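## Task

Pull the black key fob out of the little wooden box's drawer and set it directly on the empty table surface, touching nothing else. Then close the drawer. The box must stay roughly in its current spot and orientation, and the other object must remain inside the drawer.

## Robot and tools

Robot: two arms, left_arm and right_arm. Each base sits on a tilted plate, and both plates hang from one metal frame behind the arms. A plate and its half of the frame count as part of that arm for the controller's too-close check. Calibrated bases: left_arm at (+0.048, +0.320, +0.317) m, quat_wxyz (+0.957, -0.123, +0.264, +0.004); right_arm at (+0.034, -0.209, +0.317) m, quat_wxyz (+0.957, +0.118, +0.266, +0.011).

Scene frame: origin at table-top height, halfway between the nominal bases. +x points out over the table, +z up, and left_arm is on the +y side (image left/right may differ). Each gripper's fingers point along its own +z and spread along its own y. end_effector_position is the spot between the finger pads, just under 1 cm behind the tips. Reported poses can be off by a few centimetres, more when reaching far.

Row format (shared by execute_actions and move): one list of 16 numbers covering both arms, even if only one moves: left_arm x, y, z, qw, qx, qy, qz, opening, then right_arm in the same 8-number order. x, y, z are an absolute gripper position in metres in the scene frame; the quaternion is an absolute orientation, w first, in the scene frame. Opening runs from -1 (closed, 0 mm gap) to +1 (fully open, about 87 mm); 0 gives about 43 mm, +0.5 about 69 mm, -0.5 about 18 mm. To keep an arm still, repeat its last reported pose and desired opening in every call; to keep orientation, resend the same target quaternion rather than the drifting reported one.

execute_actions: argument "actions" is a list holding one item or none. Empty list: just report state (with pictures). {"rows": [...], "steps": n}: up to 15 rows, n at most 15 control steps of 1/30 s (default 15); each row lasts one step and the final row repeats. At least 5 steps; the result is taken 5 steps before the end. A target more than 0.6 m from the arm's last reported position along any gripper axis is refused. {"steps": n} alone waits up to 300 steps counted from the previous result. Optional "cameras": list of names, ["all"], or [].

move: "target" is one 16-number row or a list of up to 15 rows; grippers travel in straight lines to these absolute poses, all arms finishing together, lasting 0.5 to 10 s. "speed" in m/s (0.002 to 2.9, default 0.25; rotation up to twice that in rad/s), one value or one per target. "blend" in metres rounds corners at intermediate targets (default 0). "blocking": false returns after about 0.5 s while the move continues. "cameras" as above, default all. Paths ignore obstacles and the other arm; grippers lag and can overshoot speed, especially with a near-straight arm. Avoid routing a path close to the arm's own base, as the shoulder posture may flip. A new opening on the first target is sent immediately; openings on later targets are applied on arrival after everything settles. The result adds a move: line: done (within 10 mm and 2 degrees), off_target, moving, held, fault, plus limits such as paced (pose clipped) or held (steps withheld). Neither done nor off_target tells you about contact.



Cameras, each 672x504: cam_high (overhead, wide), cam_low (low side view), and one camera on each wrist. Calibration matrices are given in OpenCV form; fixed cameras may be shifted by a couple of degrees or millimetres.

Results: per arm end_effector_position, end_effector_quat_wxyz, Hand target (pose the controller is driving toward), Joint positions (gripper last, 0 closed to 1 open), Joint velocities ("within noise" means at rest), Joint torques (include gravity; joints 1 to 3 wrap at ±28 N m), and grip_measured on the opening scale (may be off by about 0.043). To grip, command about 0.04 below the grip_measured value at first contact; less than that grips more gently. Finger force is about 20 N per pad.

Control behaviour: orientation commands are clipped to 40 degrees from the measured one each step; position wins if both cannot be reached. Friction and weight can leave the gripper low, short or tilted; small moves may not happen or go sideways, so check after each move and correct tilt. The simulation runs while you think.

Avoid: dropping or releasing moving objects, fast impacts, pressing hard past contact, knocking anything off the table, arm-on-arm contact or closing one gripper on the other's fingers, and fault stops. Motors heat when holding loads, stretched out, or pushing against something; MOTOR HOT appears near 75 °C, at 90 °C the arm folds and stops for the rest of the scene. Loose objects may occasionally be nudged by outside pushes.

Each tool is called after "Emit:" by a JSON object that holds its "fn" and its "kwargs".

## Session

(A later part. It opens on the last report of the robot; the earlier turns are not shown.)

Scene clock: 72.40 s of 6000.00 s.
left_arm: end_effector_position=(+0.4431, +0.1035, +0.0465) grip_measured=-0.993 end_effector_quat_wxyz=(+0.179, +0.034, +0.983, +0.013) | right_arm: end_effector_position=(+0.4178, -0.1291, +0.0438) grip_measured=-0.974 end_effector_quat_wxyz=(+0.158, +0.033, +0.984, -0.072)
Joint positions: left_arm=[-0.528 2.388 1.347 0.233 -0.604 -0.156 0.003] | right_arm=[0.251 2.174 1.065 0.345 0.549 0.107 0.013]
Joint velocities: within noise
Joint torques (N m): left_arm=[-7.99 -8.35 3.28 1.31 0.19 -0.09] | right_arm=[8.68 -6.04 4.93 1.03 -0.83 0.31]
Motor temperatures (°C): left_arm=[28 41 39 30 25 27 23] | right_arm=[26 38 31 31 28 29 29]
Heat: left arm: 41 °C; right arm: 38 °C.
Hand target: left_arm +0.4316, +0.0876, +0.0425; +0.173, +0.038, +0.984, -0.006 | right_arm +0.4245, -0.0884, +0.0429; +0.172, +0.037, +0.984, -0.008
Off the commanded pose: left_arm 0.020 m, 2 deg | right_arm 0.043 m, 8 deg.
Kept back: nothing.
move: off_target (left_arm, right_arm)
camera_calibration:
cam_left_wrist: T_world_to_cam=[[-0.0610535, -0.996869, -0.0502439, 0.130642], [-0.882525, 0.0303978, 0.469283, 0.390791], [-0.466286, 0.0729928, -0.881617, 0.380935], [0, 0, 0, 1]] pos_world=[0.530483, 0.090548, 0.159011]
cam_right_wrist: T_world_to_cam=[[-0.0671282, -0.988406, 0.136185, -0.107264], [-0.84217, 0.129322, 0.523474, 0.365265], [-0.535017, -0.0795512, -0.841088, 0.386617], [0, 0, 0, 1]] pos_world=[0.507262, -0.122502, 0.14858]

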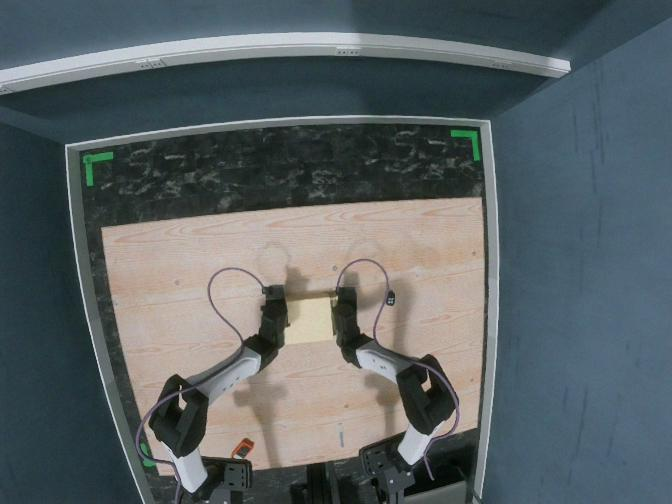

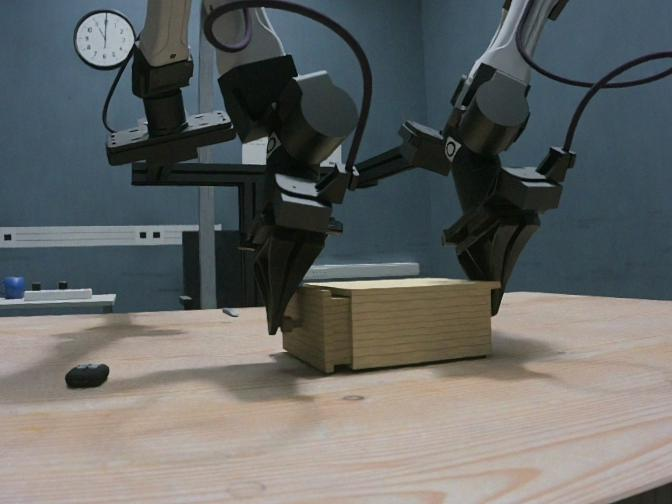

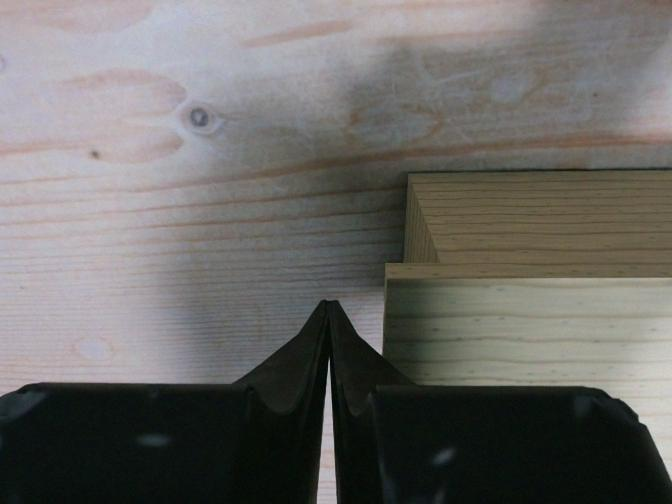

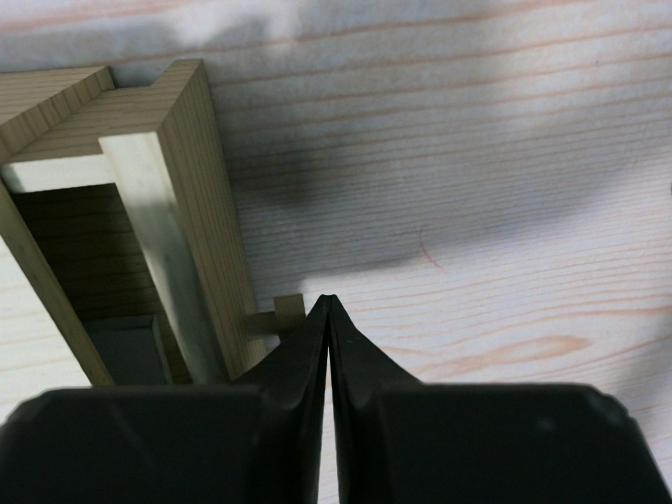

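Emit:
{"fn": "move", "kwargs": {"target": [0.432, 0.085, 0.042, 0.1735, 0.0378, 0.9841, -0.0067, -1, 0.4275, -0.064, 0.038, 0.1735, 0.0378, 0.9841, -0.0067, -1], "speed": 0.06, "cameras": ["cam_left_wrist", "cam_right_wrist", "cam_low", "cam_high"]}}

Emit:
{"fn": "zoom_image", "kwargs": {"camera": "cam_high", "region": [260, 270, 430, 400]}}

Emit:
{"fn": "zoom_image", "kwargs": {"camera": "cam_low", "region": [210, 220, 530, 400]}}

Scene clock: 73.60 s of 6000.00 s.
left_arm: end_effector_position=(+0.4432, +0.1036, +0.0465) grip_measured=-0.993 end_effector_quat_wxyz=(+0.180, +0.034, +0.983, +0.013) | right_arm: end_effector_position=(+0.4179, -0.1118, +0.0436) grip_measured=-0.974 end_effector_quat_wxyz=(+0.156, +0.030, +0.984, -0.081)
Joint positions: left_arm=[-0.528 2.388 1.347 0.233 -0.605 -0.157 0.003] | right_arm=[0.297 2.207 1.112 0.302 0.598 0.141 0.013]
Joint velocities: within noise
Joint torques (N m): left_arm=[-8.31 -8.09 3.75 1.26 0.16 -0.12] | right_arm=[9.44 -5.96 5.37 1.05 -0.91 0.42]
Motor temperatures (°C): left_arm=[28 41 39 30 25 27 23] | right_arm=[26 38 31 31 28 29 29]
Heat: left arm: 41 °C; right arm: 38 °C.
Hand target: left_arm +0.4315, +0.0858, +0.0426; +0.173, +0.038, +0.984, -0.006 | right_arm +0.4249, -0.0659, +0.0430; +0.171, +0.037, +0.985, -0.008
Off the commanded pose: left_arm 0.022 m, 2 deg | right_arm 0.049 m, 9 deg.
Kept back: nothing.
move: off_target (left_arm, right_arm)
camera_calibration:
cam_left_wrist: T_world_to_cam=[[-0.0597132, -0.996936, -0.0505246, 0.130182], [-0.882665, 0.0290947, 0.469102, 0.391008], [-0.466195, 0.0726078, -0.881698, 0.38092], [0, 0, 0, 1]] pos_world=[0.530486, 0.0907487, 0.159011]
cam_right_wrist: T_world_to_cam=[[-0.0635252, -0.985987, 0.154256, -0.0922247], [-0.839259, 0.136417, 0.526341, 0.362721], [-0.540008, -0.0960245, -0.836164, 0.387923], [0, 0, 0, 1]] pos_world=[0.50804, -0.103164, 0.147679]

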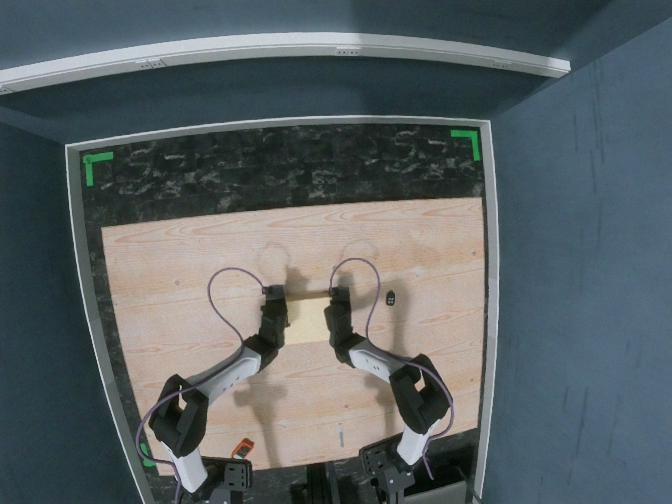

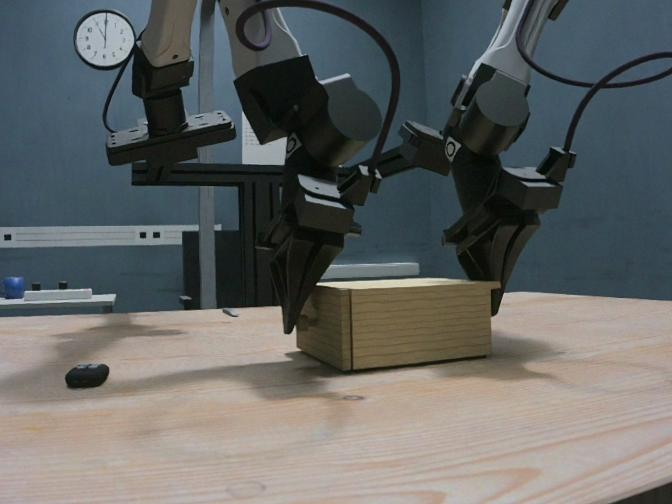

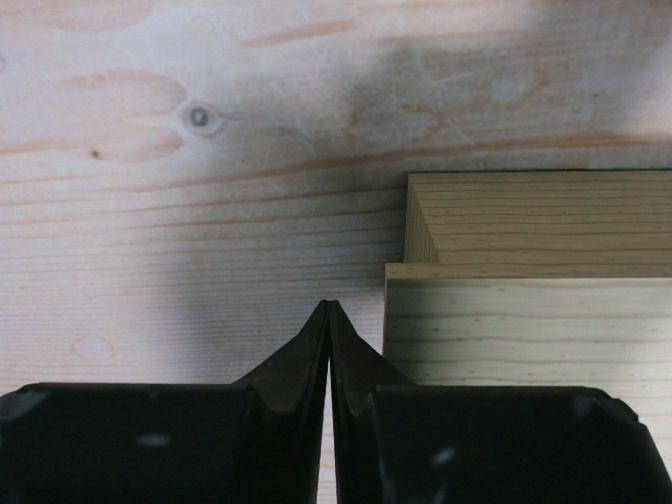

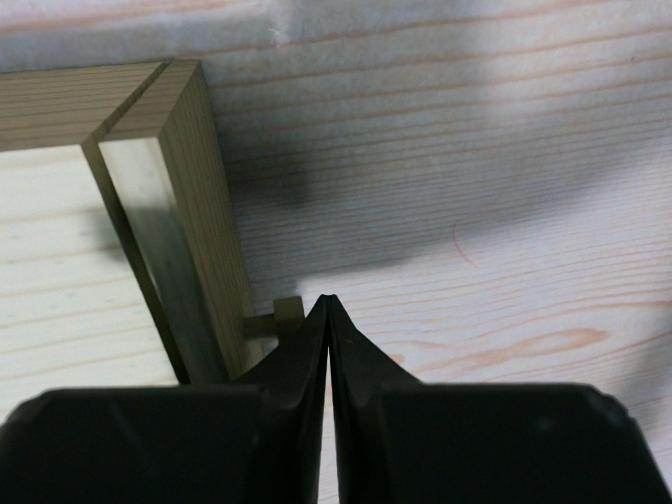

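Scaled by 2.965 from the camera's 672x504 image, which has a finer 960x720 frame.

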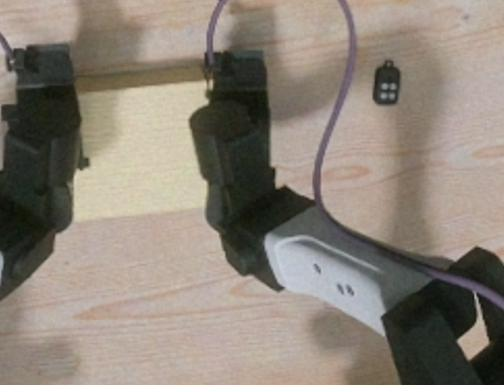

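Scaled by 1.575 from the camera's 672x504 image, which has a finer 960x720 frame.

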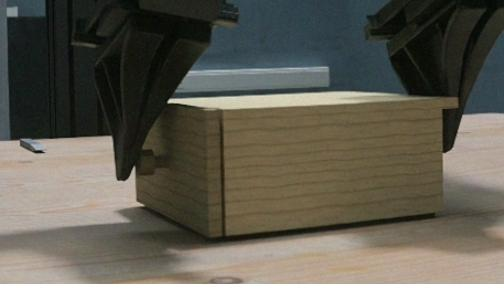

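Emit:
{"fn": "move", "kwargs": {"target": [0.432, 0.083, 0.042, 0.1735, 0.0378, 0.9841, -0.0067, -1, 0.4285, -0.053, 0.038, 0.1735, 0.0378, 0.9841, -0.0067, -1], "speed": 0.06, "cameras": ["cam_left_wrist", "cam_right_wrist", "cam_low", "cam_high"]}}

Emit:
{"fn": "zoom_image", "kwargs": {"camera": "cam_low", "region": [210, 220, 530, 400]}}

Emit:
{"fn": "zoom_image", "kwargs": {"camera": "cam_right_wrist", "region": [0, 20, 360, 400]}}

Scene clock: 74.90 s of 6000.00 s.
left_arm: end_effector_position=(+0.4426, +0.1037, +0.0467) grip_measured=-0.993 end_effector_quat_wxyz=(+0.180, +0.033, +0.983, +0.017) | right_arm: end_effector_position=(+0.4177, -0.1090, +0.0439) grip_measured=-0.974 end_effector_quat_wxyz=(+0.150, +0.027, +0.984, -0.089)
Joint positions: left_arm=[-0.531 2.39 1.347 0.233 -0.614 -0.159 0.003] | right_arm=[0.31 2.218 1.135 0.269 0.621 0.151 0.013]
Joint velocities: within noise
Joint torques (N m): left_arm=[-8.39 -7.94 4.22 1.21 0.25 -0.11] | right_arm=[10.5 -5.82 5.5 1.17 -1.02 0.5]
Motor temperatures (°C): left_arm=[28 41 39 31 25 27 23] | right_arm=[27 38 31 31 28 29 29]
Heat: left arm: 41 °C; right arm: 38 °C.
Hand target: left_arm +0.4313, +0.0839, +0.0428; +0.173, +0.038, +0.984, -0.006 | right_arm +0.4253, -0.0555, +0.0444; +0.170, +0.036, +0.985, -0.008
Off the commanded pose: left_arm 0.024 m, 3 deg | right_arm 0.057 m, 10 deg.
Kept back: nothing.
move: off_target (left_arm, right_arm)
camera_calibration:
cam_left_wrist: T_world_to_cam=[[-0.057776, -0.996663, -0.0576563, 0.129631], [-0.883505, 0.0241544, 0.467799, 0.391284], [-0.464845, 0.0779672, -0.881952, 0.379689], [0, 0, 0, 1]] pos_world=[0.529687, 0.0901443, 0.1593]
cam_right_wrist: T_world_to_cam=[[-0.0600957, -0.98333, 0.171611, -0.0913868], [-0.833544, 0.144022, 0.53335, 0.360075], [-0.549175, -0.110993, -0.828304, 0.390147], [0, 0, 0, 1]] pos_world=[0.508905, -0.0984185, 0.146797]

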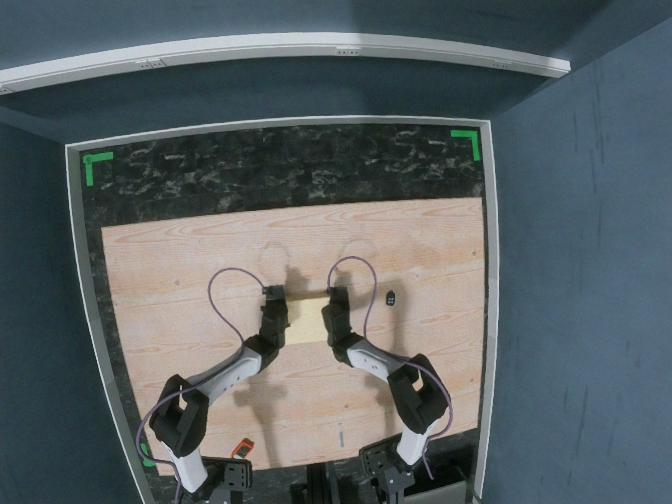

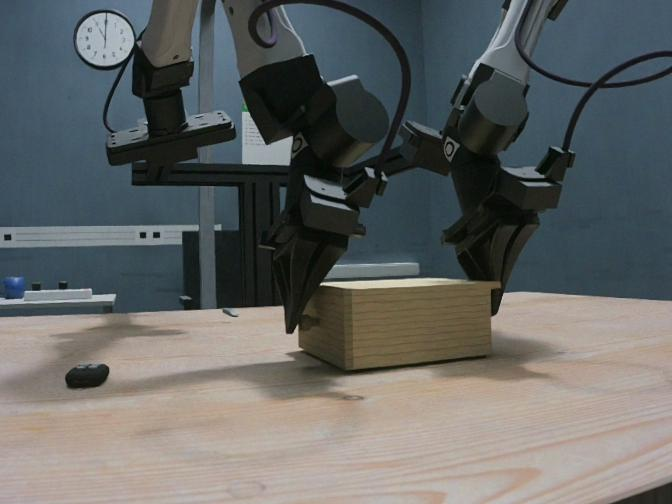

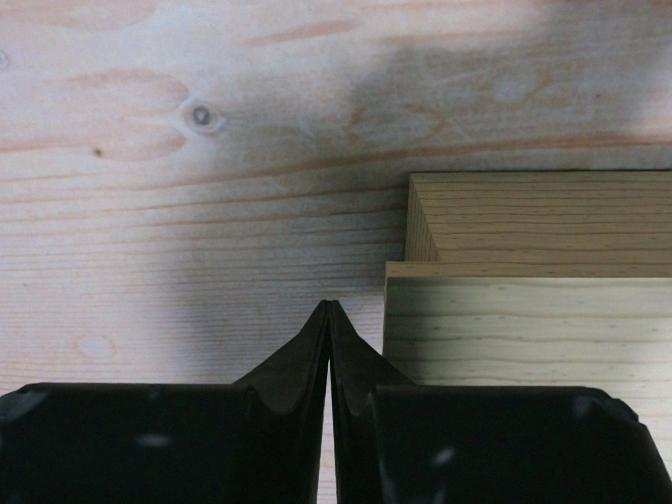

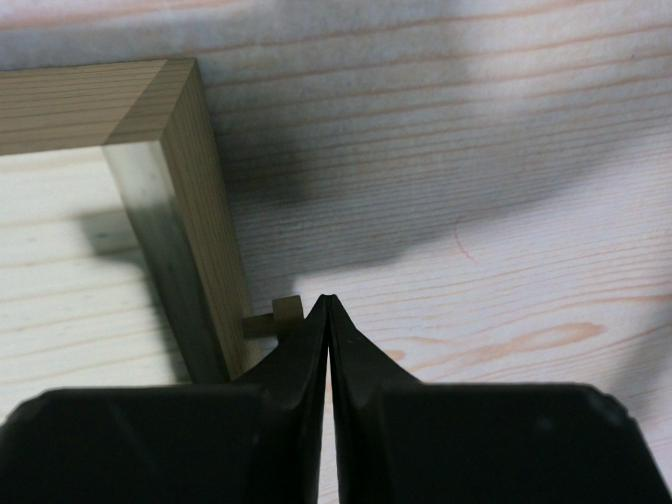

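Scaled by 1.575 from the camera's 672x504 image, which has a finer 960x720 frame.

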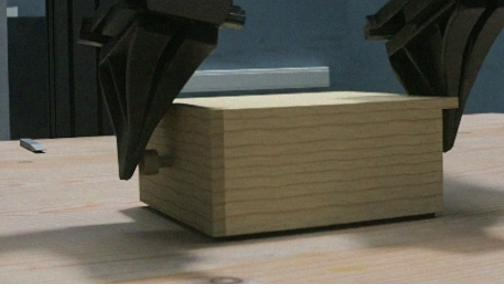

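Scaled by 1.326 from the camera's 672x504 image, which has a finer 960x720 frame.

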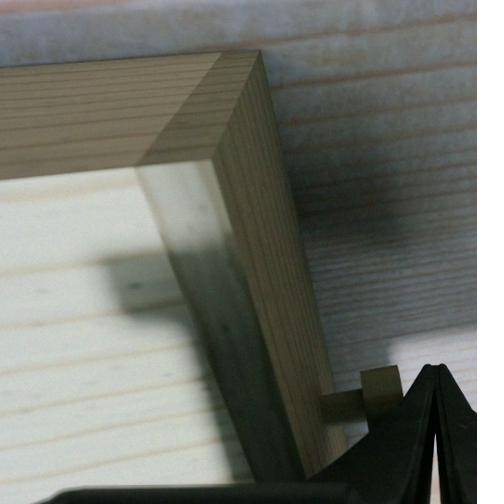

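Emit:
{"fn": "move", "kwargs": {"target": [[0.440, 0.106, 0.044, 0.176, 0.036, 0.984, 0.003, -1, 0.419, -0.107, 0.042, 0.160, 0.033, 0.984, -0.050, -1], [0.438, 0.138, 0.045, 0.1735, 0.0378, 0.9841, -0.0067, -1, 0.416, -0.142, 0.044, 0.165, 0.036, 0.985, -0.03, -1], [0.42, 0.18, 0.14, 0.1735, 0.0378, 0.9841, -0.0067, -1, 0.40, -0.18, 0.14, 0.1735, 0.0378, 0.9841, -0.0067, -1]], "speed": [0.08, 0.1, 0.25], "blend": [0, 0.015, 0], "cameras": ["cam_right_wrist", "cam_low", "cam_high"]}}

Emit:
{"fn": "zoom_image", "kwargs": {"camera": "cam_high", "region": [260, 270, 430, 400]}}

Emit:
{"fn": "zoom_image", "kwargs": {"camera": "cam_low", "region": [210, 220, 530, 400]}}

Scene clock: 78.10 s of 6000.00 s.
left_arm: end_effector_position=(+0.4218, +0.1820, +0.1364) grip_measured=-0.993 end_effector_quat_wxyz=(+0.174, +0.038, +0.984, -0.002) | right_arm: end_effector_position=(+0.3959, -0.1757, +0.1340) grip_measured=-0.974 end_effector_quat_wxyz=(+0.166, +0.036, +0.985, -0.008)
Joint positions: left_arm=[-0.472 1.911 0.956 0.166 -0.532 -0.109 0.003] | right_arm=[0.16 1.7 0.765 0.223 0.358 0.056 0.013]
Joint velocities: within noise
Joint torques (N m): left_arm=[-5.01 -9.54 3.11 1.14 0.01 0.06] | right_arm=[1.88 -9.07 2.97 0.74 -0.1 -0.25]
Motor temperatures (°C): left_arm=[29 42 38 31 25 27 23] | right_arm=[27 38 31 31 28 29 29]
Heat: left arm: 42 °C; right arm: 38 °C.
Hand target: left_arm +0.4199, +0.1799, +0.1399; +0.173, +0.038, +0.984, -0.007 | right_arm +0.3999, -0.1800, +0.1398; +0.173, +0.038, +0.984, -0.007
Off the commanded pose: left_arm 0.004 m, 0 deg | right_arm 0.008 m, 1 deg.
Kept back: nothing.
move: done
camera_calibration:
cam_right_wrist: T_world_to_cam=[[-0.0530685, -0.998546, 0.00943621, -0.157446], [-0.853644, 0.0502667, 0.518425, 0.29707], [-0.518146, 0.0194569, -0.855071, 0.459634], [0, 0, 0, 1]] pos_world=[0.483394, -0.181093, 0.240497]
Images, in order (width x height): cam_high 672x504, cam_low 672x504, cam_right_wrist 672x504.

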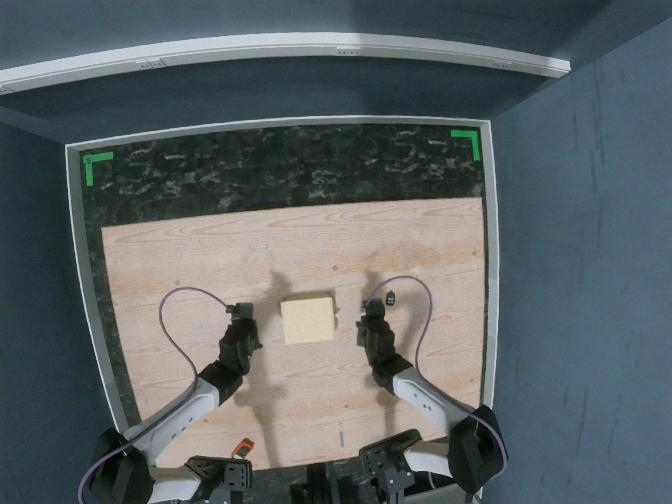

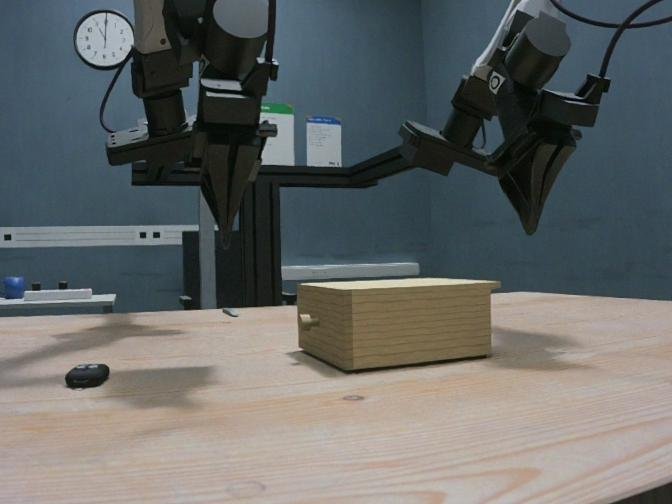

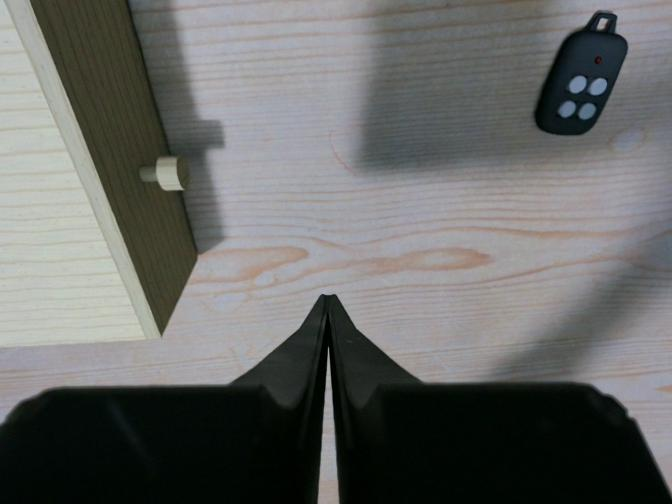

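Scaled by 2.965 from the camera's 672x504 image, which has a finer 960x720 frame.

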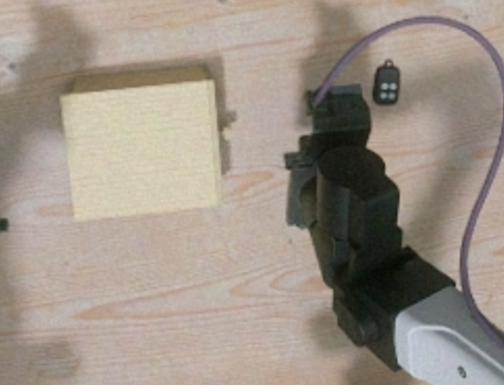

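Scaled by 1.575 from the camera's 672x504 image, which has a finer 960x720 frame.

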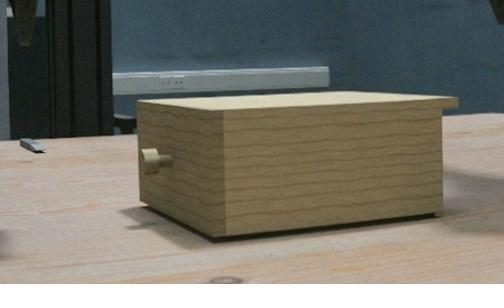

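Emit:
{"fn": "finished_scene", "kwargs": {"scene": 1}}

The scene is finished: the task was done.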